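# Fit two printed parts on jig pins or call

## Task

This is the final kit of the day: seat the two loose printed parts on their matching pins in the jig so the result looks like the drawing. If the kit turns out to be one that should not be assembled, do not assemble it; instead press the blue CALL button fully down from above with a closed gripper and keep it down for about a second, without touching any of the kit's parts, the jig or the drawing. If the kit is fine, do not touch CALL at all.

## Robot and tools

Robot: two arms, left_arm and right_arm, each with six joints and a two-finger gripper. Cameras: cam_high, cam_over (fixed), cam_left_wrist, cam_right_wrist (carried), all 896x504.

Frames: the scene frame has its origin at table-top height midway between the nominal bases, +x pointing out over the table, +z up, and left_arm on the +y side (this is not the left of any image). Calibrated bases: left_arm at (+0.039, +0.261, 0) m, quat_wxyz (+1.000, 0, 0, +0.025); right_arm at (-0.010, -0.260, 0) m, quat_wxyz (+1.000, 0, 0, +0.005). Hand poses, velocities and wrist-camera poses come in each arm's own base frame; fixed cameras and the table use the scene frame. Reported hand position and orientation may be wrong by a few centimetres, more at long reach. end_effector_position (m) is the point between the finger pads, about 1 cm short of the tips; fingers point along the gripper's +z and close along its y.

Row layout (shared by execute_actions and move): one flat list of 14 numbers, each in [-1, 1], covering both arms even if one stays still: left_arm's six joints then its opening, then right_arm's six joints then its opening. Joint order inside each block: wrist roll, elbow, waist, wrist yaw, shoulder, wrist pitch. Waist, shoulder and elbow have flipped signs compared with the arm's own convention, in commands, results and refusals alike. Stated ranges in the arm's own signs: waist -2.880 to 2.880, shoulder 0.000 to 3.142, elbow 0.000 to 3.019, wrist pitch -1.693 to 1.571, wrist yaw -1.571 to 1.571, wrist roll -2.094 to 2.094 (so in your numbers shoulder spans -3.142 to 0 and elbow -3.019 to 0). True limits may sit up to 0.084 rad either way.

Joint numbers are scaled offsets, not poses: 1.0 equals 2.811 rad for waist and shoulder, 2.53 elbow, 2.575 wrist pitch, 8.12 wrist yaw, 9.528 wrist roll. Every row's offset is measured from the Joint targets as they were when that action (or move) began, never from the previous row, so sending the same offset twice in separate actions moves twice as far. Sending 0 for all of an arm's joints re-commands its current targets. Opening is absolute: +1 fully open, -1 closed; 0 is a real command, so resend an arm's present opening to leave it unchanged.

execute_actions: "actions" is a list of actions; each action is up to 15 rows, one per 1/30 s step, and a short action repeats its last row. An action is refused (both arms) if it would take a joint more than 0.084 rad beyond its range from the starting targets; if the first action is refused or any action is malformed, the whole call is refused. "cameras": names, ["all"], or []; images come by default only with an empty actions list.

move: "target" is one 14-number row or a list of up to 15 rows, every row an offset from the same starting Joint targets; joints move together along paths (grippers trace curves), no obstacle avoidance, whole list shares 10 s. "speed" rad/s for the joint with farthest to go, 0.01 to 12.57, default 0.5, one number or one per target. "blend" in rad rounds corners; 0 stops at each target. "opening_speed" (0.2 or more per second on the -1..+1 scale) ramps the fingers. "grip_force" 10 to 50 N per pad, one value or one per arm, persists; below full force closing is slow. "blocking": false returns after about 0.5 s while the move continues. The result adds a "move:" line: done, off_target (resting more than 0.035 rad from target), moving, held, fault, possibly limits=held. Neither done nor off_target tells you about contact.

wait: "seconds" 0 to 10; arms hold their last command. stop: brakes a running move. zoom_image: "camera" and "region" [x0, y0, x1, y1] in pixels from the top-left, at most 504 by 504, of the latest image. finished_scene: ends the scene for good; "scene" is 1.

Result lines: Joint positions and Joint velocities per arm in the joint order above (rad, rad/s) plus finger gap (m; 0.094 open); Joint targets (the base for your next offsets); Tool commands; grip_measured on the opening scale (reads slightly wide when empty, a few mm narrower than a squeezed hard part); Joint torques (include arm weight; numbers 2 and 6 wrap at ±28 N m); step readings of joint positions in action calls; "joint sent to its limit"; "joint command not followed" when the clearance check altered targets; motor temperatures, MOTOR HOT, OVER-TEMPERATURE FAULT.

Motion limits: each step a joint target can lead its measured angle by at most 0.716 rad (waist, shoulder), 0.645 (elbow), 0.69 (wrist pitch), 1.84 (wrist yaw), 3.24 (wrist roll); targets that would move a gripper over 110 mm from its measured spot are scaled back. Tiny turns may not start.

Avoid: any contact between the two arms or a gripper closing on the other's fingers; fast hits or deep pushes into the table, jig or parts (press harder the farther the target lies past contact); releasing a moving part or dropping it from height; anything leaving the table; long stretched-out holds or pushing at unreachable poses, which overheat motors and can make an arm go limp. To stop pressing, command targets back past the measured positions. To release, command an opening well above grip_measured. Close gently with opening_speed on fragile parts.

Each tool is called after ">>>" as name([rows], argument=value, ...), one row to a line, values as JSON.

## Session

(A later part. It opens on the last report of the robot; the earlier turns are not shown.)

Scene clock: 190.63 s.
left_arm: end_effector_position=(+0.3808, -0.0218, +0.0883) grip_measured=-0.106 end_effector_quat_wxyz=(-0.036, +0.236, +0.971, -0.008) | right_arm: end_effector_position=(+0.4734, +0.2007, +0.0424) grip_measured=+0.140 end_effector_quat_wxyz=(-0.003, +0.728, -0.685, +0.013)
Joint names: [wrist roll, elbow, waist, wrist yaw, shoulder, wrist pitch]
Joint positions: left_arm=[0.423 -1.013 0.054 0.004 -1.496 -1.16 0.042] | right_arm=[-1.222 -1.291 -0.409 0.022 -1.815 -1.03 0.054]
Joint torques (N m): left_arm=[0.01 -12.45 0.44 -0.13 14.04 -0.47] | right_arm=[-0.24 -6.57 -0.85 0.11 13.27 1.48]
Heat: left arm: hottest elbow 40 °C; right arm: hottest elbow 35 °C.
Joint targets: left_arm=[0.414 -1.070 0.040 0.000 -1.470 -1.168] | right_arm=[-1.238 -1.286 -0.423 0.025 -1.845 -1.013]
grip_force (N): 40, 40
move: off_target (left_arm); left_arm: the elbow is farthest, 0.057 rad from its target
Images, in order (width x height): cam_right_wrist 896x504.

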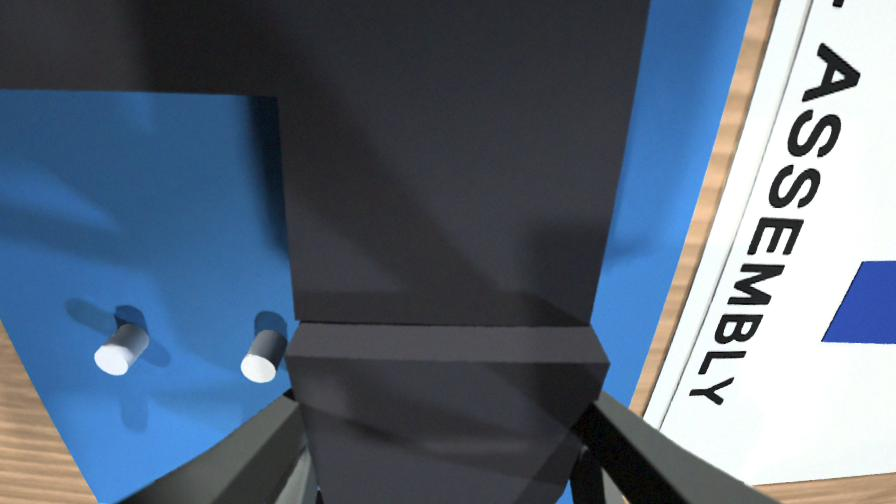

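>>> move(target=[0,0,0,0,0,0,-0.3,0,0,0,0,0,-0.0132,-0.12], speed=0.012)

Scene clock: 197.40 s.
left_arm: end_effector_position=(+0.3808, -0.0218, +0.0883) grip_measured=-0.106 end_effector_quat_wxyz=(-0.036, +0.236, +0.971, -0.008) | right_arm: end_effector_position=(+0.4706, +0.1990, +0.0367) grip_measured=+0.140 end_effector_quat_wxyz=(+0.005, +0.729, -0.685, +0.011)
Joint names: [wrist roll, elbow, waist, wrist yaw, shoulder, wrist pitch]
Joint positions: left_arm=[0.423 -1.013 0.054 0.004 -1.496 -1.16 0.042] | right_arm=[-1.224 -1.288 -0.409 0.025 -1.825 -1.034 0.054]
Joint torques (N m): left_arm=[0.02 -12.42 0.5 -0.15 14.39 -0.46] | right_arm=[-0.24 -6.72 -0.79 -0.02 14.1 0.2]
Heat: left arm: hottest elbow 40 °C; right arm: hottest elbow 35 °C.
Joint targets: left_arm=[0.414 -1.070 0.040 0.000 -1.470 -1.168] | right_arm=[-1.238 -1.286 -0.423 0.025 -1.845 -1.047]
grip_force (N): 40, 40
move: off_target (left_arm); left_arm: the elbow is farthest, 0.057 rad from its target

>>> execute_actions(actions=[], cameras=["cam_right_wrist"])

>>> zoom_image(camera="cam_right_wrist", region=[270, 270, 390, 390])

>>> zoom_image(camera="cam_right_wrist", region=[540, 270, 660, 390])

Scene clock: 197.80 s.
left_arm: end_effector_position=(+0.3808, -0.0218, +0.0883) grip_measured=-0.106 end_effector_quat_wxyz=(-0.036, +0.236, +0.971, -0.008) | right_arm: end_effector_position=(+0.4706, +0.1990, +0.0367) grip_measured=+0.140 end_effector_quat_wxyz=(+0.005, +0.729, -0.685, +0.011)
Joint names: [wrist roll, elbow, waist, wrist yaw, shoulder, wrist pitch]
Joint positions: left_arm=[0.423 -1.013 0.054 0.004 -1.496 -1.16 0.042] | right_arm=[-1.224 -1.288 -0.409 0.025 -1.825 -1.034 0.054]
Joint velocities: within noise
Joint torques (N m): left_arm=[-0.01 -12.44 0.26 -0.17 14.21 -0.21] | right_arm=[-0.27 -6.79 -0.91 -0.02 14.21 0.25]
Motor temperatures (°C): left_arm=[26 40 24 25 28 23 26] | right_arm=[24 35 23 23 32 24 29]
Heat: left arm: hottest elbow 40 °C; right arm: hottest elbow 35 °C.
Joint targets: left_arm=[0.414 -1.070 0.040 0.000 -1.470 -1.168] | right_arm=[-1.238 -1.286 -0.423 0.025 -1.845 -1.047]
Tool commands: left_gripper/opening=-0.3 right_gripper/opening=-0.12
grip_force (N): 40, 40
Images, in order (width x height): cam_right_wrist 896x504.

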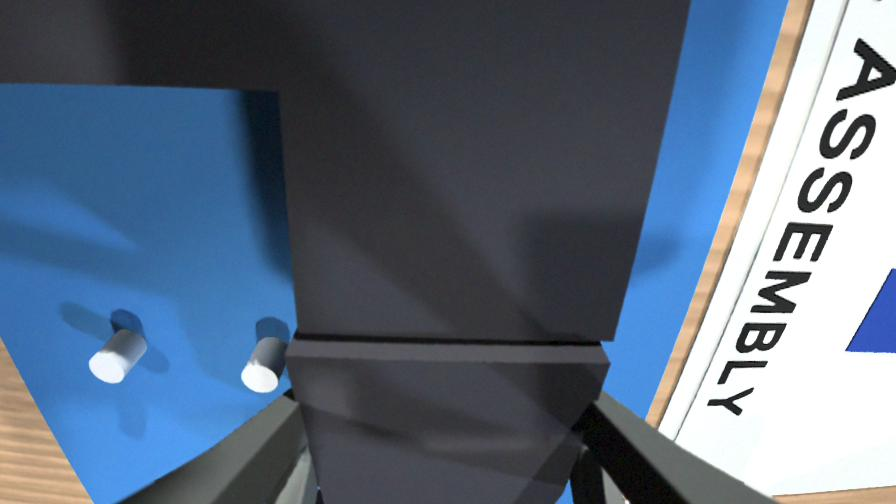

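Scaled by 4.200 from the camera's 896x504 image, which has a finer 1280x720 frame.

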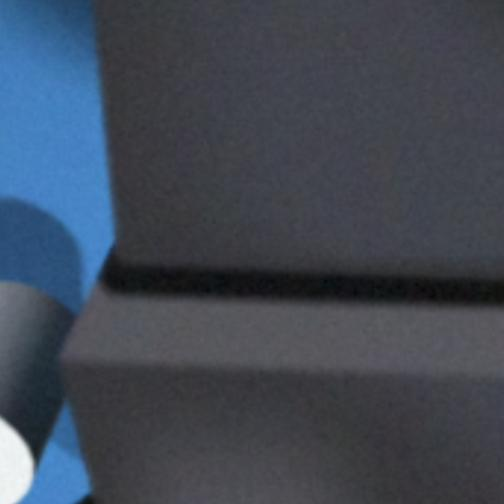

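Scaled by 4.200 from the camera's 896x504 image, which has a finer 1280x720 frame.

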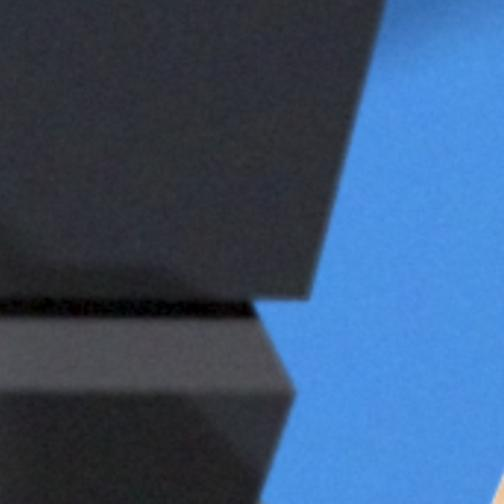

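>>> move(target=[0,0,0,0,0,0,-0.3,0,0.00198,0,0,-0.00213,0.01515,-0.12], speed=0.03)

Scene clock: 200.70 s.
left_arm: end_effector_position=(+0.3808, -0.0218, +0.0883) grip_measured=-0.106 end_effector_quat_wxyz=(-0.036, +0.236, +0.971, -0.008) | right_arm: end_effector_position=(+0.4712, +0.1993, +0.0330) grip_measured=+0.140 end_effector_quat_wxyz=(+0.003, +0.729, -0.685, +0.012)
Joint names: [wrist roll, elbow, waist, wrist yaw, shoulder, wrist pitch]
Joint positions: left_arm=[0.423 -1.013 0.054 0.004 -1.496 -1.16 0.042] | right_arm=[-1.224 -1.283 -0.409 0.025 -1.829 -1.021 0.054]
Joint torques (N m): left_arm=[0 -12.46 0.09 -0.14 14.1 -0.43] | right_arm=[-0.25 -6.72 -0.97 -0.01 14.04 1.21]
Heat: left arm: hottest elbow 40 °C; right arm: hottest elbow 35 °C.
Joint targets: left_arm=[0.414 -1.070 0.040 0.000 -1.470 -1.168] | right_arm=[-1.238 -1.281 -0.423 0.025 -1.851 -1.008]
grip_force (N): 40, 40
move: off_target (left_arm); left_arm: the elbow is farthest, 0.057 rad from its target

>>> move([
  [0,0,0,0,0,0,-0.3,0,0,0.00925,0,0,0,-0.12],
  [0,0,0,0,0,0,-0.3,0,0,0.01138,-0.0029,0,0,-0.12],
], speed=0.025)

Scene clock: 205.10 s.
left_arm: end_effector_position=(+0.3808, -0.0218, +0.0883) grip_measured=-0.106 end_effector_quat_wxyz=(-0.036, +0.236, +0.971, -0.008) | right_arm: end_effector_position=(+0.4714, +0.1997, +0.0330) grip_measured=+0.140 end_effector_quat_wxyz=(-0.001, +0.727, -0.687, +0.003)
Joint names: [wrist roll, elbow, waist, wrist yaw, shoulder, wrist pitch]
Joint positions: left_arm=[0.423 -1.013 0.054 0.004 -1.496 -1.16 0.042] | right_arm=[-1.224 -1.283 -0.403 0.005 -1.829 -1.02 0.054]
Joint torques (N m): left_arm=[-0.02 -12.4 0.26 -0.16 14.21 -0.35] | right_arm=[-0.23 -6.67 1.08 -0.18 14.1 1.16]
Heat: left arm: hottest elbow 40 °C; right arm: hottest elbow 35 °C.
Joint targets: left_arm=[0.414 -1.070 0.040 0.000 -1.470 -1.168] | right_arm=[-1.238 -1.281 -0.391 0.001 -1.851 -1.008]
grip_force (N): 40, 40
move: off_target (left_arm); left_arm: the elbow is farthest, 0.057 rad from its target

>>> move(target=[0,0,0,0,0,0,-0.3,0,0.0012,0,0,-0.0016,0.0036,-0.12], speed=0.02, cameras=["cam_right_wrist"])

Scene clock: 206.20 s.
left_arm: end_effector_position=(+0.3808, -0.0218, +0.0883) grip_measured=-0.106 end_effector_quat_wxyz=(-0.036, +0.236, +0.971, -0.008) | right_arm: end_effector_position=(+0.4714, +0.1996, +0.0325) grip_measured=+0.140 end_effector_quat_wxyz=(-0.001, +0.727, -0.687, +0.003)
Joint names: [wrist roll, elbow, waist, wrist yaw, shoulder, wrist pitch]
Joint positions: left_arm=[0.423 -1.013 0.054 0.004 -1.496 -1.16 0.042] | right_arm=[-1.224 -1.283 -0.403 0.005 -1.83 -1.019 0.054]
Joint torques (N m): left_arm=[0.01 -12.49 0.21 -0.17 14.15 -0.35] | right_arm=[-0.24 -6.49 1.08 -0.15 13.74 1.48]
Heat: left arm: hottest elbow 40 °C; right arm: hottest elbow 34 °C.
Joint targets: left_arm=[0.414 -1.070 0.040 0.000 -1.470 -1.168] | right_arm=[-1.238 -1.278 -0.391 0.001 -1.855 -0.999]
grip_force (N): 40, 40
move: off_target (left_arm); left_arm: the elbow is farthest, 0.057 rad from its target
Images, in order (width x height): cam_right_wrist 896x504.

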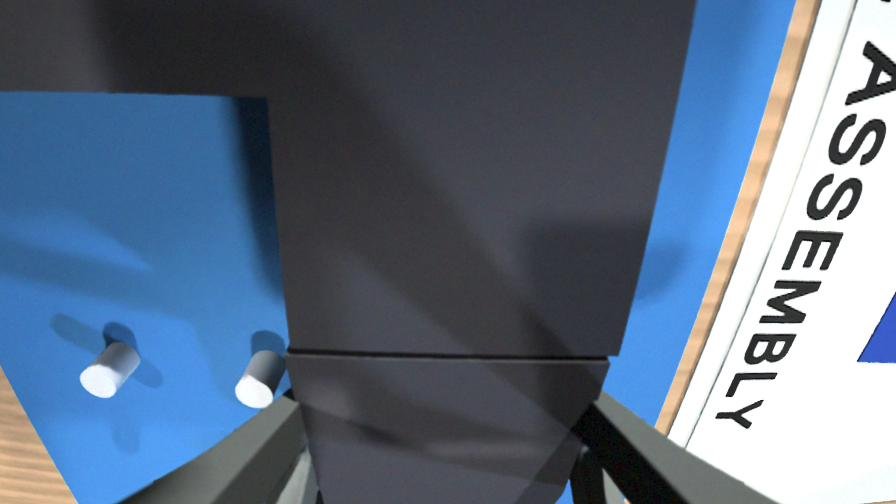

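>>> zoom_image(camera="cam_right_wrist", region=[260, 300, 640, 420])

Scaled by 1.326 from the camera's 896x504 image, which has a finer 1280x720 frame.

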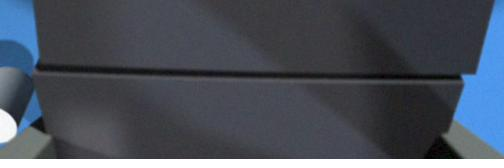

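>>> move([
  [0,0,0,0,0,0,-0.3,0,-0.0012,0,0,0.0018,-0.0023,0.24],
  [0,0,0,0,0,0,-0.3,0,-0.02095,0,0,0.01708,-0.01243,0.24],
  [0,0,0,0,0,0,-0.3,0,-0.0403,0,0,0.03547,-0.05115,0.24],
], speed=[0.1,0.1,0.1], blend=[0,0.01,0], opening_speed=0.4, cameras=["cam_right_wrist","cam_over"])

Scene clock: 214.20 s.
left_arm: end_effector_position=(+0.3808, -0.0218, +0.0883) grip_measured=-0.106 end_effector_quat_wxyz=(-0.036, +0.236, +0.971, -0.008) | right_arm: end_effector_position=(+0.4736, +0.2008, +0.0800) grip_measured=+0.239 end_effector_quat_wxyz=(-0.008, +0.727, -0.687, +0.005)
Joint names: [wrist roll, elbow, waist, wrist yaw, shoulder, wrist pitch]
Joint positions: left_arm=[0.423 -1.013 0.054 0.004 -1.496 -1.16 0.042] | right_arm=[-1.225 -1.336 -0.403 0.003 -1.769 -1.119 0.058]
Joint torques (N m): left_arm=[0.01 -12.42 0.62 -0.16 14.51 -0.34] | right_arm=[-0.24 -10.4 1.38 -0.09 16.85 0.38]
Heat: left arm: hottest elbow 41 °C; right arm: hottest elbow 34 °C.
Joint targets: left_arm=[0.414 -1.070 0.040 0.000 -1.470 -1.168] | right_arm=[-1.238 -1.380 -0.391 0.001 -1.756 -1.131]
grip_force (N): 40, 40
move: off_target (left_arm, right_arm); left_arm: the elbow is farthest, 0.057 rad from its target; right_arm: the elbow is farthest, 0.044 rad from its target
Images, in order (width x height): cam_over 896x504, cam_right_wrist 896x504.

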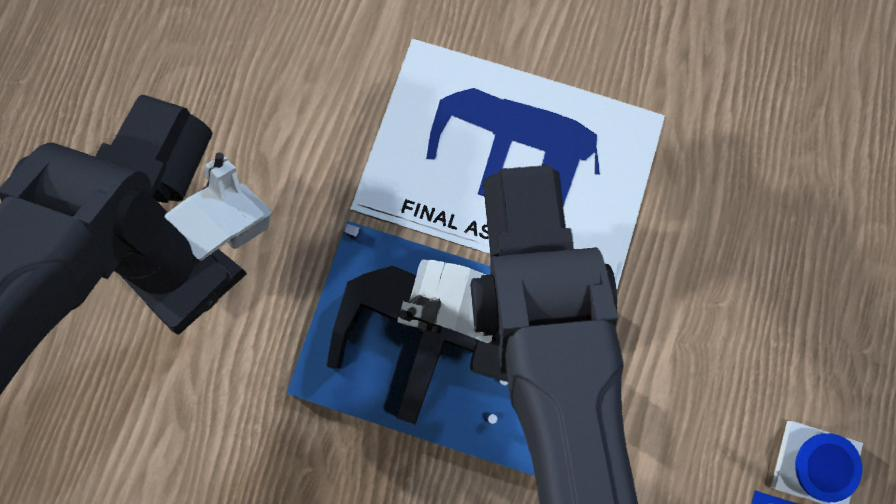

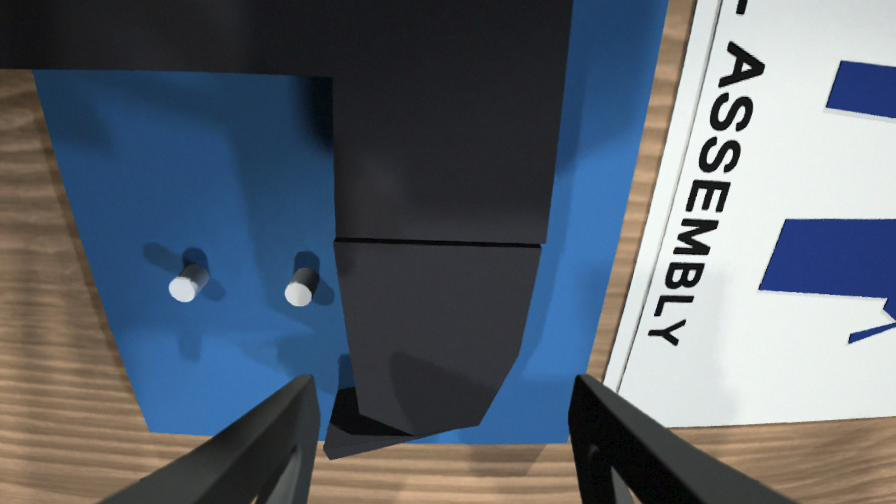

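>>> zoom_image(camera="cam_right_wrist", region=[150, 230, 350, 330])

>>> zoom_image(camera="cam_right_wrist", region=[310, 220, 570, 480])

Scaled by 2.520 from the camera's 896x504 image, which has a finer 1280x720 frame.

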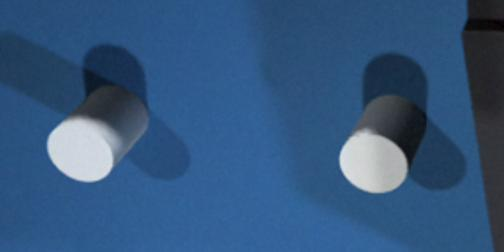

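Scaled by 1.938 from the camera's 896x504 image, which has a finer 1280x720 frame.

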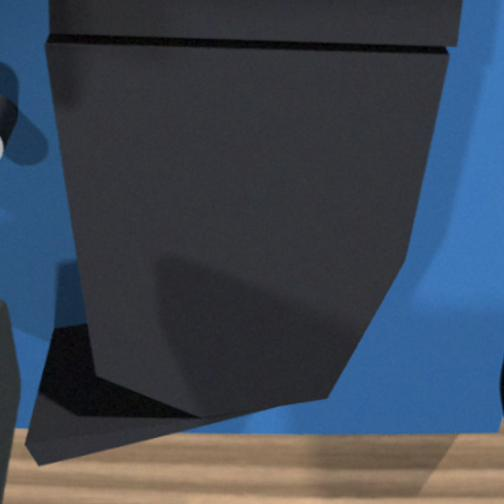

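>>> move(target=[-0.12227,-0.09012,0.26859,0,-0.07275,0.01515,-0.3,0,0,0.1747,0,0.1444,-0.1666,0.24], speed=0.5, cameras=["cam_left_wrist","cam_over"])

Scene clock: 230.73 s.
left_arm: end_effector_position=(+0.3333, -0.3367, +0.0931) grip_measured=-0.107 end_effector_quat_wxyz=(+0.000, +0.024, +1.000, -0.001) | right_arm: end_effector_position=(+0.3885, -0.0354, +0.2592) grip_measured=+0.239 end_effector_quat_wxyz=(+0.000, -0.538, +0.843, -0.002)
Joint names: [wrist roll, elbow, waist, wrist yaw, shoulder, wrist pitch]
Joint positions: left_arm=[-0.741 -1.237 0.789 0.002 -1.668 -1.138 0.042] | right_arm=[-1.225 -1.336 0.089 0.002 -1.357 -1.548 0.058]
Joint torques (N m): left_arm=[-0.03 -13.14 2.2 -0.15 14.97 0.36] | right_arm=[-0.23 -11.11 1.14 -0.06 9.58 0.23]
Heat: left arm: hottest elbow 41 °C; right arm: hottest elbow 38 °C.
Joint targets: left_arm=[-0.751 -1.298 0.795 0.000 -1.675 -1.129] | right_arm=[-1.238 -1.380 0.100 0.001 -1.350 -1.560]
grip_force (N): 40, 40
move: off_target (left_arm, right_arm); left_arm: the elbow is farthest, 0.061 rad from its target; right_arm: the elbow is farthest, 0.044 rad from its target
Images, in order (width x height): cam_over 896x504, cam_left_wrist 896x504.

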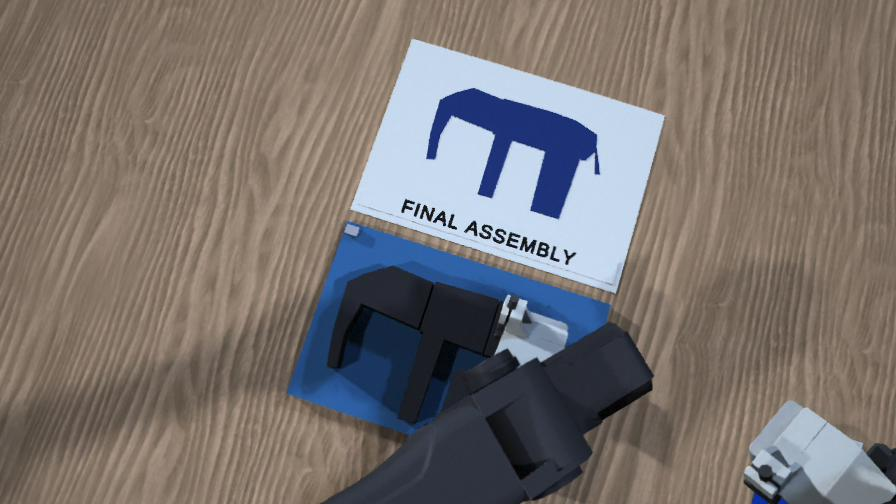

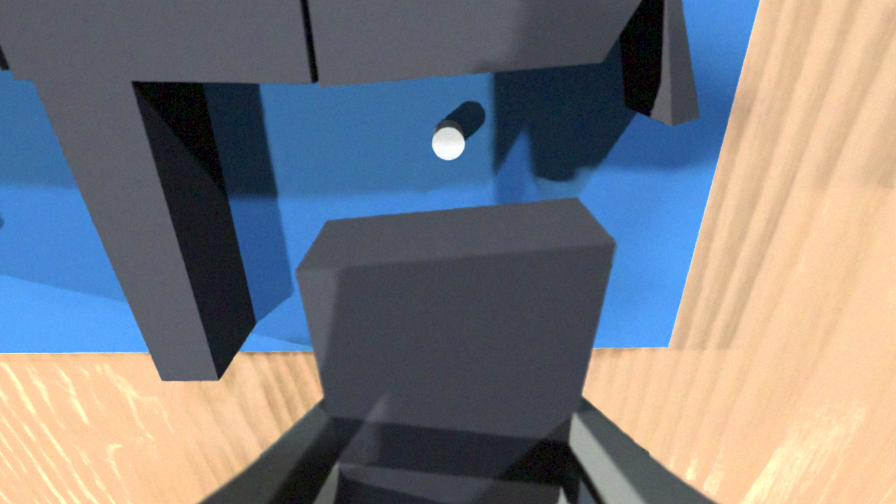

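>>> move(target=[0,0,0,0,-0.01067,0.01165,-0.3,0,0,0,0,0,0,0.24], speed=0.1, cameras=["cam_left_wrist"])

>>> zoom_image(camera="cam_left_wrist", region=[280, 0, 720, 250])

Scene clock: 236.23 s.
left_arm: end_effector_position=(+0.3374, -0.3408, +0.0787) grip_measured=-0.107 end_effector_quat_wxyz=(-0.001, +0.023, +1.000, -0.001) | right_arm: end_effector_position=(+0.3885, -0.0354, +0.2592) grip_measured=+0.239 end_effector_quat_wxyz=(+0.000, -0.538, +0.843, -0.002)
Joint names: [wrist roll, elbow, waist, wrist yaw, shoulder, wrist pitch]
Joint positions: left_arm=[-0.742 -1.237 0.789 0.002 -1.7 -1.108 0.042] | right_arm=[-1.225 -1.336 0.089 0.002 -1.357 -1.548 0.058]
Joint torques (N m): left_arm=[0.01 -13.07 2.2 -0.19 15.27 0.36] | right_arm=[-0.22 -11.12 1.08 -0.06 9.58 0.23]
Motor temperatures (°C): left_arm=[26 41 24 25 29 23 26] | right_arm=[24 40 23 23 32 24 28]
Heat: left arm: hottest elbow 41 °C; right arm: hottest elbow 40 °C.
Joint targets: left_arm=[-0.751 -1.298 0.795 0.000 -1.705 -1.099] | right_arm=[-1.238 -1.380 0.100 0.001 -1.350 -1.560]
grip_force (N): 40, 40
move: off_target (left_arm, right_arm); left_arm: the elbow is farthest, 0.061 rad from its target; right_arm: the elbow is farthest, 0.044 rad from its target
Images, in order (width x height): cam_left_wrist 896x504.

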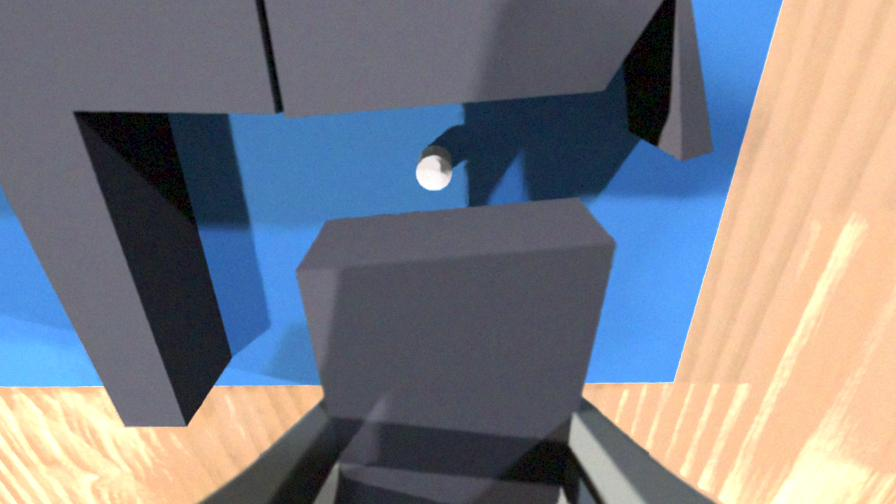

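Scaled by 1.145 from the camera's 896x504 image, which has a finer 1280x720 frame.

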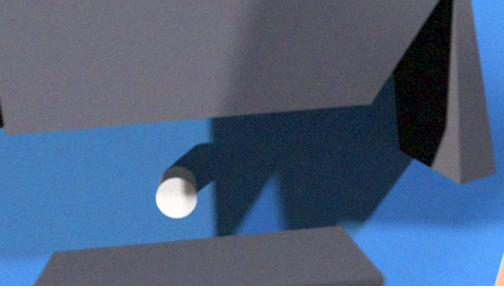

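>>> execute_actions(actions=[], cameras=["cam_over", "cam_left_wrist"])

>>> zoom_image(camera="cam_over", region=[470, 80, 620, 230])

>>> zoom_image(camera="cam_over", region=[520, 125, 610, 225])

Scene clock: 243.07 s.
left_arm: end_effector_position=(+0.3374, -0.3408, +0.0787) grip_measured=-0.107 end_effector_quat_wxyz=(-0.001, +0.023, +1.000, -0.001) | right_arm: end_effector_position=(+0.3885, -0.0354, +0.2592) grip_measured=+0.239 end_effector_quat_wxyz=(+0.000, -0.538, +0.843, -0.002)
Joint names: [wrist roll, elbow, waist, wrist yaw, shoulder, wrist pitch]
Joint positions: left_arm=[-0.742 -1.237 0.789 0.002 -1.7 -1.108 0.042] | right_arm=[-1.225 -1.336 0.089 0.002 -1.357 -1.548 0.058]
Joint velocities: within noise
Joint torques (N m): left_arm=[0.03 -12.92 1.96 -0.21 14.86 0.43] | right_arm=[-0.23 -11.15 1.2 -0.06 9.64 0.27]
Motor temperatures (°C): left_arm=[26 41 24 25 29 23 26] | right_arm=[24 41 23 23 32 24 28]
Heat: left arm: hottest elbow 41 °C; right arm: hottest elbow 41 °C.
Joint targets: left_arm=[-0.751 -1.298 0.795 0.000 -1.705 -1.099] | right_arm=[-1.238 -1.380 0.100 0.001 -1.350 -1.560]
Tool commands: left_gripper/opening=-0.3 right_gripper/opening=+0.24
grip_force (N): 40, 40
Images, in order (width x height): cam_over 896x504, cam_left_wrist 896x504.

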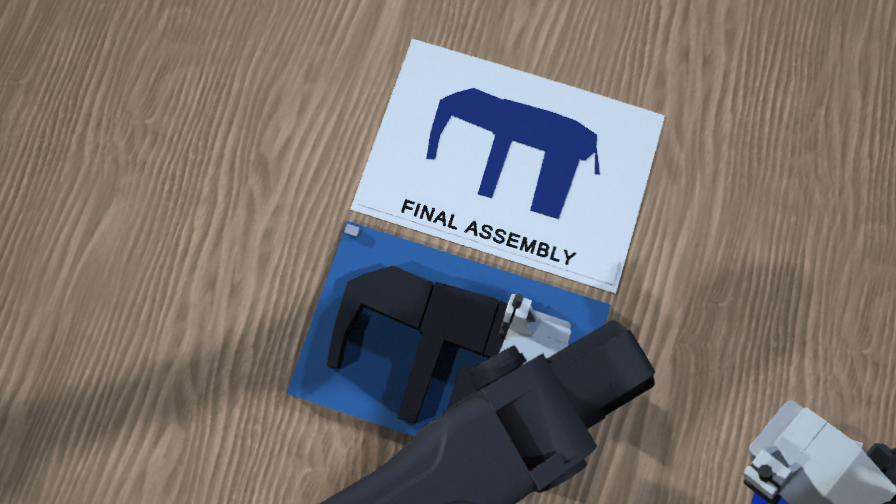

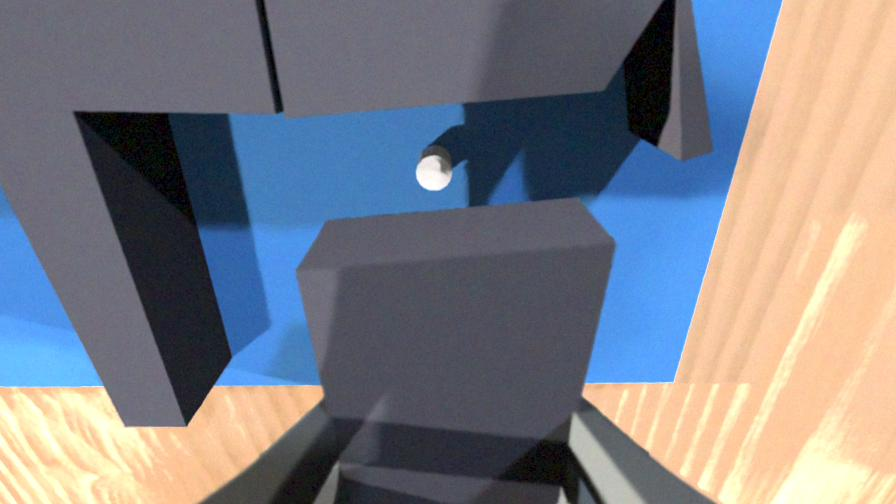

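Scaled by 3.360 from the camera's 896x504 image, which has a finer 1280x720 frame.

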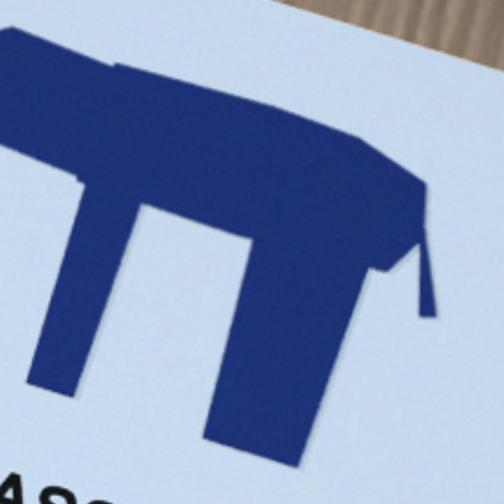

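Scaled by 5.040 from the camera's 896x504 image, which has a finer 1280x720 frame.

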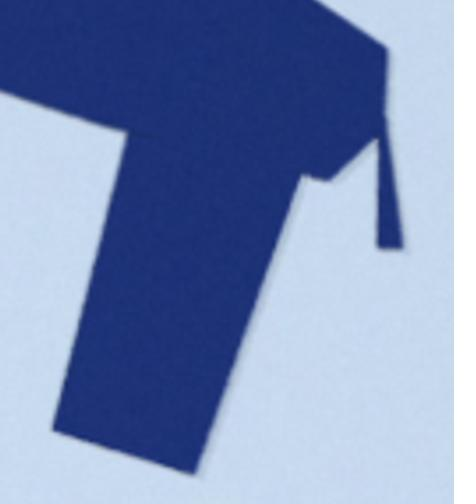

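>>> move(target=[0.00504,-0.01036,-0.0153,0,-0.00626,-0.01126,-0.3,0,0,0,0,0,0,0.24], speed=0.08, cameras=["cam_left_wrist","cam_over"])

Scene clock: 248.47 s.
left_arm: end_effector_position=(+0.3509, -0.3376, +0.0808) grip_measured=-0.107 end_effector_quat_wxyz=(-0.001, +0.026, +1.000, +0.000) | right_arm: end_effector_position=(+0.3885, -0.0354, +0.2592) grip_measured=+0.239 end_effector_quat_wxyz=(+0.000, -0.538, +0.843, -0.002)
Joint names: [wrist roll, elbow, waist, wrist yaw, shoulder, wrist pitch]
Joint positions: left_arm=[-0.712 -1.264 0.764 0.002 -1.715 -1.121 0.042] | right_arm=[-1.225 -1.336 0.089 0.002 -1.357 -1.548 0.058]
Joint torques (N m): left_arm=[0.18 -13.07 0.79 -0.17 14.97 -0.31] | right_arm=[-0.24 -11.12 1.08 -0.06 9.88 0.24]
Heat: left arm: hottest elbow 41 °C; right arm: hottest elbow 42 °C.
Joint targets: left_arm=[-0.703 -1.324 0.752 0.000 -1.722 -1.128] | right_arm=[-1.238 -1.380 0.100 0.001 -1.350 -1.560]
grip_force (N): 40, 40
move: off_target (left_arm, right_arm); left_arm: the elbow is farthest, 0.060 rad from its target; right_arm: the elbow is farthest, 0.044 rad from its target
Images, in order (width x height): cam_over 896x504, cam_left_wrist 896x504.

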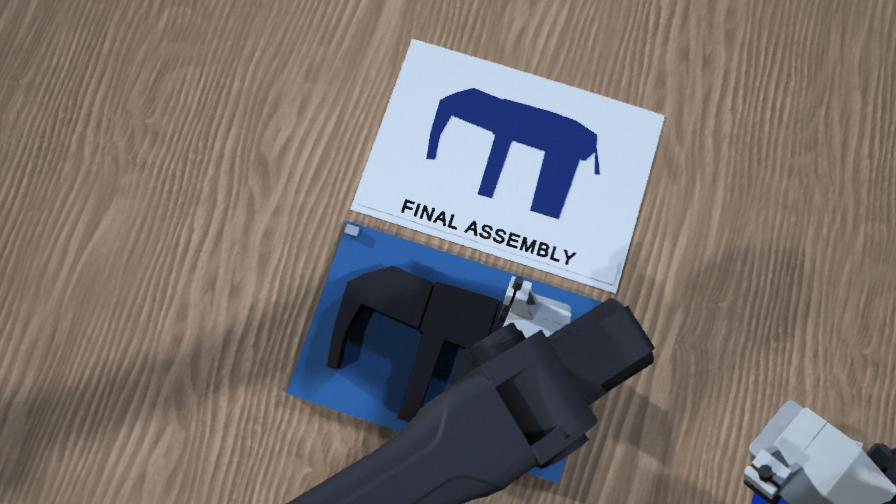

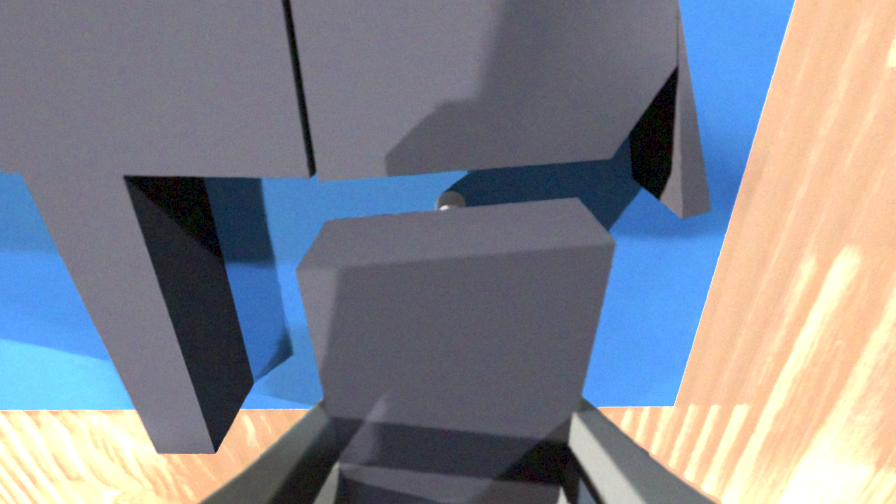

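>>> zoom_image(camera="cam_left_wrist", region=[290, 140, 640, 300])

Scaled by 1.440 from the camera's 896x504 image, which has a finer 1280x720 frame.

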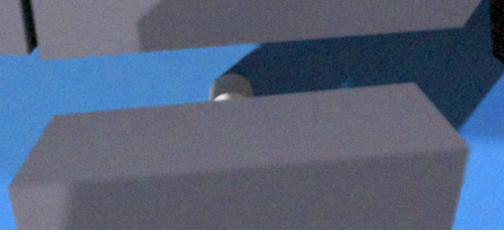

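>>> move([
  [-0.00357,0.02292,0,0,0,0.0066,-0.3,0,0,0,0,0,0,0.24],
  [-0.00357,0.0295,0,0,-0.00783,0.02252,-0.3,0,0,0,0,0,0,0.24],
], speed=[0.1,0.05], cameras=["cam_left_wrist"])

Scene clock: 259.30 s.
left_arm: end_effector_position=(+0.3520, -0.3385, +0.0644) grip_measured=-0.107 end_effector_quat_wxyz=(-0.001, +0.018, +1.000, -0.001) | right_arm: end_effector_position=(+0.3885, -0.0354, +0.2592) grip_measured=+0.239 end_effector_quat_wxyz=(+0.000, -0.538, +0.843, -0.002)
Joint names: [wrist roll, elbow, waist, wrist yaw, shoulder, wrist pitch]
Joint positions: left_arm=[-0.728 -1.246 0.764 0.002 -1.738 -1.08 0.042] | right_arm=[-1.225 -1.336 0.089 0.002 -1.357 -1.548 0.058]
Joint torques (N m): left_arm=[-0.02 -7.9 0.32 -0.18 15.27 0.21] | right_arm=[-0.23 -11.14 1.14 -0.07 9.52 0.2]
Heat: left arm: hottest elbow 40 °C; right arm: hottest elbow 44 °C.
Joint targets: left_arm=[-0.737 -1.250 0.752 0.000 -1.744 -1.070] | right_arm=[-1.238 -1.380 0.100 0.001 -1.350 -1.560]
grip_force (N): 40, 40
move: off_target (right_arm); right_arm: the elbow is farthest, 0.044 rad from its target
Images, in order (width x height): cam_left_wrist 896x504.

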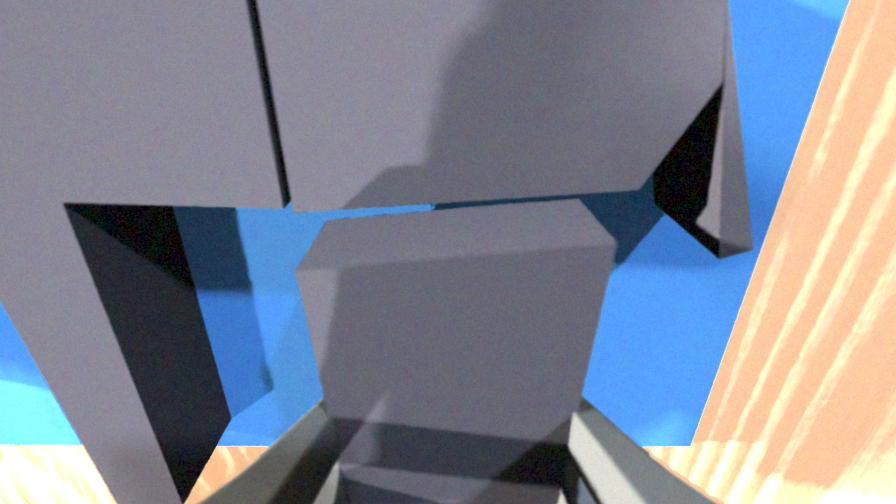

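>>> move(target=[0,0.0037,0,0,-0.00438,0.0097,-0.3,0,0,0,0,0,0,0.24], speed=0.04, cameras=["cam_left_wrist"])

Scene clock: 264.30 s.
left_arm: end_effector_position=(+0.3530, -0.3395, +0.0554) grip_measured=-0.107 end_effector_quat_wxyz=(+0.000, +0.018, +1.000, -0.002) | right_arm: end_effector_position=(+0.3885, -0.0354, +0.2592) grip_measured=+0.239 end_effector_quat_wxyz=(+0.000, -0.538, +0.843, -0.002)
Joint names: [wrist roll, elbow, waist, wrist yaw, shoulder, wrist pitch]
Joint positions: left_arm=[-0.728 -1.237 0.764 0.002 -1.75 -1.055 0.042] | right_arm=[-1.225 -1.336 0.089 0.002 -1.357 -1.548 0.058]
Joint torques (N m): left_arm=[0.03 -7.72 0.97 -0.19 15.56 0.24] | right_arm=[-0.24 -11.11 1.26 -0.07 9.76 0.23]
Heat: left arm: hottest elbow 40 °C; right arm: hottest elbow 44 °C.
Joint targets: left_arm=[-0.737 -1.240 0.752 0.000 -1.756 -1.045] | right_arm=[-1.238 -1.380 0.100 0.001 -1.350 -1.560]
grip_force (N): 40, 40
move: off_target (right_arm); right_arm: the elbow is farthest, 0.044 rad from its target
Images, in order (width x height): cam_left_wrist 896x504.

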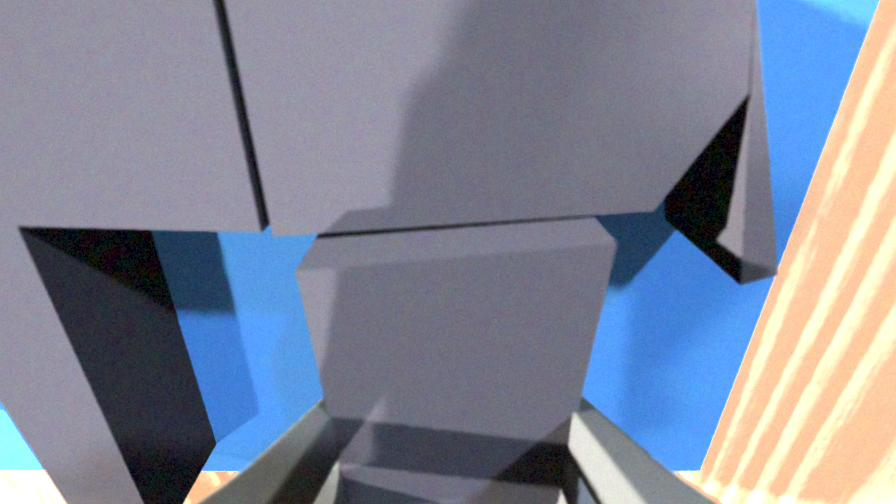

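>>> zoom_image(camera="cam_left_wrist", region=[250, 180, 460, 290])

>>> zoom_image(camera="cam_left_wrist", region=[450, 170, 680, 290])

Scaled by 2.400 from the camera's 896x504 image, which has a finer 1280x720 frame.

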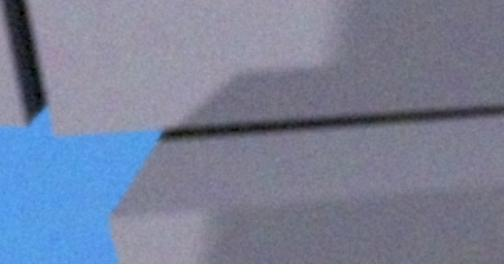

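Scaled by 2.191 from the camera's 896x504 image, which has a finer 1280x720 frame.

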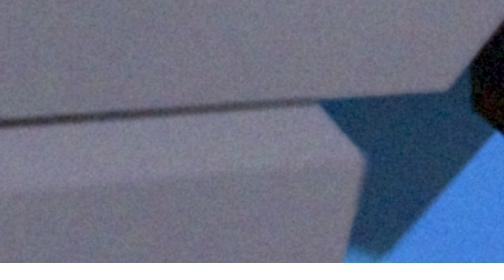

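>>> move(target=[0,0.00379,-0.00082,0,-0.0021,0.00602,-0.3,0,0,0,0,0,0,0.24], speed=0.02)

Scene clock: 270.73 s.
left_arm: end_effector_position=(+0.3525, -0.3391, +0.0501) grip_measured=-0.107 end_effector_quat_wxyz=(+0.001, +0.018, +1.000, -0.002) | right_arm: end_effector_position=(+0.3885, -0.0354, +0.2592) grip_measured=+0.239 end_effector_quat_wxyz=(+0.000, -0.538, +0.843, -0.002)
Joint names: [wrist roll, elbow, waist, wrist yaw, shoulder, wrist pitch]
Joint positions: left_arm=[-0.728 -1.228 0.764 0.002 -1.755 -1.039 0.042] | right_arm=[-1.225 -1.336 0.089 0.002 -1.357 -1.548 0.058]
Joint torques (N m): left_arm=[-0.01 -7.69 0.32 -0.19 15.21 0.53] | right_arm=[-0.22 -11.17 1.14 -0.06 9.82 0.2]
Heat: left arm: hottest elbow 39 °C; right arm: hottest elbow 45 °C.
Joint targets: left_arm=[-0.737 -1.231 0.750 0.000 -1.762 -1.030] | right_arm=[-1.238 -1.380 0.100 0.001 -1.350 -1.560]
grip_force (N): 40, 40
move: off_target (right_arm); right_arm: the elbow is farthest, 0.044 rad from its target

>>> move(target=[0,0.00205,-0.0013,0,-0.00242,0.00466,-0.3,0,0,0,0,0,0,0.24], speed=0.02, cameras=["cam_left_wrist"])

Scene clock: 271.97 s.
left_arm: end_effector_position=(+0.3534, -0.3384, +0.0456) grip_measured=-0.107 end_effector_quat_wxyz=(+0.001, +0.017, +1.000, -0.002) | right_arm: end_effector_position=(+0.3885, -0.0354, +0.2592) grip_measured=+0.239 end_effector_quat_wxyz=(+0.000, -0.538, +0.843, -0.002)
Joint names: [wrist roll, elbow, waist, wrist yaw, shoulder, wrist pitch]
Joint positions: left_arm=[-0.728 -1.223 0.762 0.002 -1.761 -1.028 0.042] | right_arm=[-1.225 -1.336 0.089 0.002 -1.357 -1.548 0.058]
Joint torques (N m): left_arm=[0 -7.66 0.38 -0.19 15.03 0.51] | right_arm=[-0.23 -11.15 1.08 -0.07 9.76 0.21]
Heat: left arm: hottest elbow 39 °C; right arm: hottest elbow 45 °C.
Joint targets: left_arm=[-0.737 -1.226 0.746 0.000 -1.769 -1.018] | right_arm=[-1.238 -1.380 0.100 0.001 -1.350 -1.560]
grip_force (N): 40, 40
move: off_target (right_arm); right_arm: the elbow is farthest, 0.044 rad from its target
Images, in order (width x height): cam_left_wrist 896x504.

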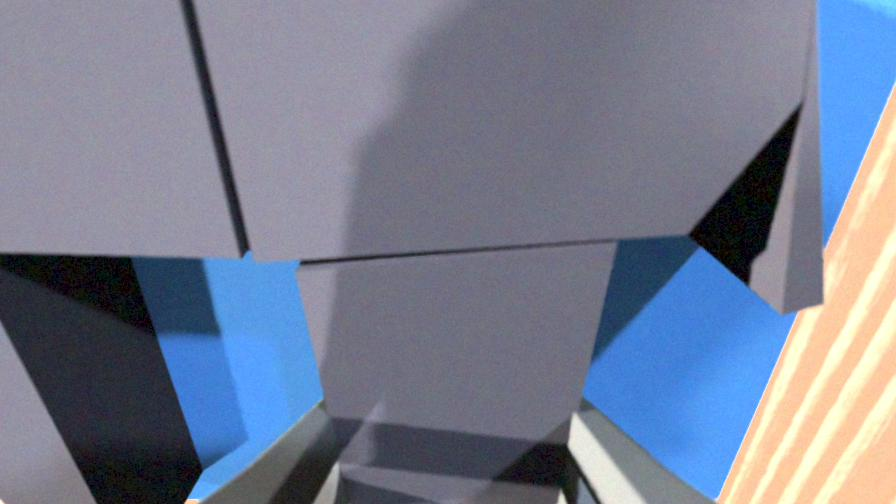

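>>> zoom_image(camera="cam_left_wrist", region=[230, 200, 480, 300])

>>> zoom_image(camera="cam_left_wrist", region=[470, 190, 720, 290])

Scaled by 2.016 from the camera's 896x504 image, which has a finer 1280x720 frame.

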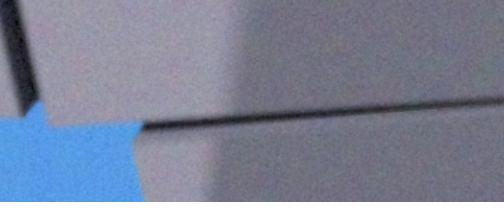

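Scaled by 2.016 from the camera's 896x504 image, which has a finer 1280x720 frame.

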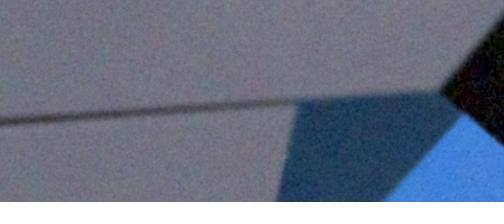

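>>> move(target=[0,0.0016,0,0,-0.0019,0.0037,-0.3,0,0,0,0,0,0,0.24], speed=0.02)

Scene clock: 274.50 s.
left_arm: end_effector_position=(+0.3548, -0.3395, +0.0454) grip_measured=-0.107 end_effector_quat_wxyz=(+0.003, +0.017, +1.000, -0.005) | right_arm: end_effector_position=(+0.3885, -0.0354, +0.2592) grip_measured=+0.239 end_effector_quat_wxyz=(+0.000, -0.538, +0.843, -0.002)
Joint names: [wrist roll, elbow, waist, wrist yaw, shoulder, wrist pitch]
Joint positions: left_arm=[-0.728 -1.223 0.761 0.002 -1.762 -1.021 0.042] | right_arm=[-1.225 -1.336 0.089 0.002 -1.357 -1.548 0.058]
Joint torques (N m): left_arm=[0.03 -7.27 0.26 -0.18 15.09 0.38] | right_arm=[-0.23 -11.12 1.14 -0.06 9.82 0.25]
Heat: left arm: hottest elbow 39 °C; right arm: hottest elbow 45 °C.
Joint targets: left_arm=[-0.737 -1.222 0.746 0.000 -1.774 -1.008] | right_arm=[-1.238 -1.380 0.100 0.001 -1.350 -1.560]
grip_force (N): 40, 40
move: off_target (right_arm); right_arm: the elbow is farthest, 0.044 rad from its target

>>> move(target=[0,0,0,0,0,-0.0163,-0.3,0,0,0,0,0,0,0.24], speed=0.015)

Scene clock: 279.20 s.
left_arm: end_effector_position=(+0.3518, -0.3366, +0.0453) grip_measured=-0.107 end_effector_quat_wxyz=(-0.003, +0.017, +1.000, +0.001) | right_arm: end_effector_position=(+0.3885, -0.0354, +0.2592) grip_measured=+0.239 end_effector_quat_wxyz=(+0.000, -0.538, +0.843, -0.002)
Joint names: [wrist roll, elbow, waist, wrist yaw, shoulder, wrist pitch]
Joint positions: left_arm=[-0.728 -1.223 0.761 0.002 -1.762 -1.038 0.042] | right_arm=[-1.225 -1.336 0.089 0.002 -1.357 -1.548 0.058]
Joint torques (N m): left_arm=[0.02 -7.28 0.38 -0.2 15.03 -0.57] | right_arm=[-0.23 -11.12 1.32 -0.07 9.7 0.25]
Motor temperatures (°C): left_arm=[26 39 24 25 30 23 27] | right_arm=[24 46 23 23 30 24 27]
Heat: left arm: hottest elbow 39 °C; right arm: hottest elbow 46 °C.
Joint targets: left_arm=[-0.737 -1.222 0.746 0.000 -1.775 -1.050] | right_arm=[-1.238 -1.380 0.100 0.001 -1.350 -1.560]
grip_force (N): 40, 40
move: off_target (right_arm); right_arm: the elbow is farthest, 0.044 rad from its target

>>> move(target=[0,0,0,0,-0.0032,0,-0.3,0,0,0,0,0,0,0.24], speed=0.02, cameras=["cam_left_wrist"])

Scene clock: 280.33 s.
left_arm: end_effector_position=(+0.3517, -0.3365, +0.0453) grip_measured=-0.107 end_effector_quat_wxyz=(-0.003, +0.017, +1.000, +0.001) | right_arm: end_effector_position=(+0.3885, -0.0354, +0.2592) grip_measured=+0.239 end_effector_quat_wxyz=(+0.000, -0.538, +0.843, -0.002)
Joint names: [wrist roll, elbow, waist, wrist yaw, shoulder, wrist pitch]
Joint positions: left_arm=[-0.728 -1.223 0.761 0.002 -1.762 -1.038 0.042] | right_arm=[-1.225 -1.336 0.089 0.002 -1.357 -1.548 0.058]
Joint torques (N m): left_arm=[0 -7.34 0.26 -0.17 14.04 -0.47] | right_arm=[-0.23 -11.12 1.2 -0.06 9.64 0.28]
Heat: left arm: hottest elbow 39 °C; right arm: hottest elbow 46 °C.
Joint targets: left_arm=[-0.737 -1.222 0.746 0.000 -1.783 -1.050] | right_arm=[-1.238 -1.380 0.100 0.001 -1.350 -1.560]
grip_force (N): 40, 40
move: off_target (right_arm); right_arm: the elbow is farthest, 0.044 rad from its target
Images, in order (width x height): cam_left_wrist 896x504.

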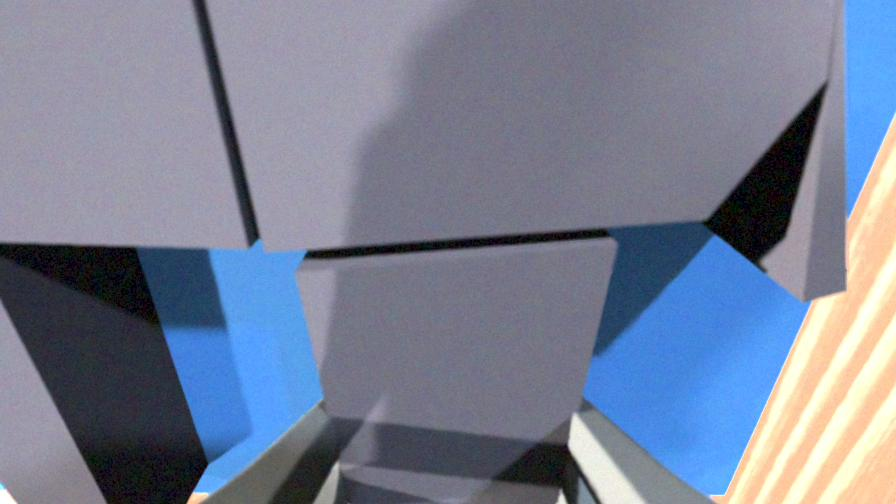

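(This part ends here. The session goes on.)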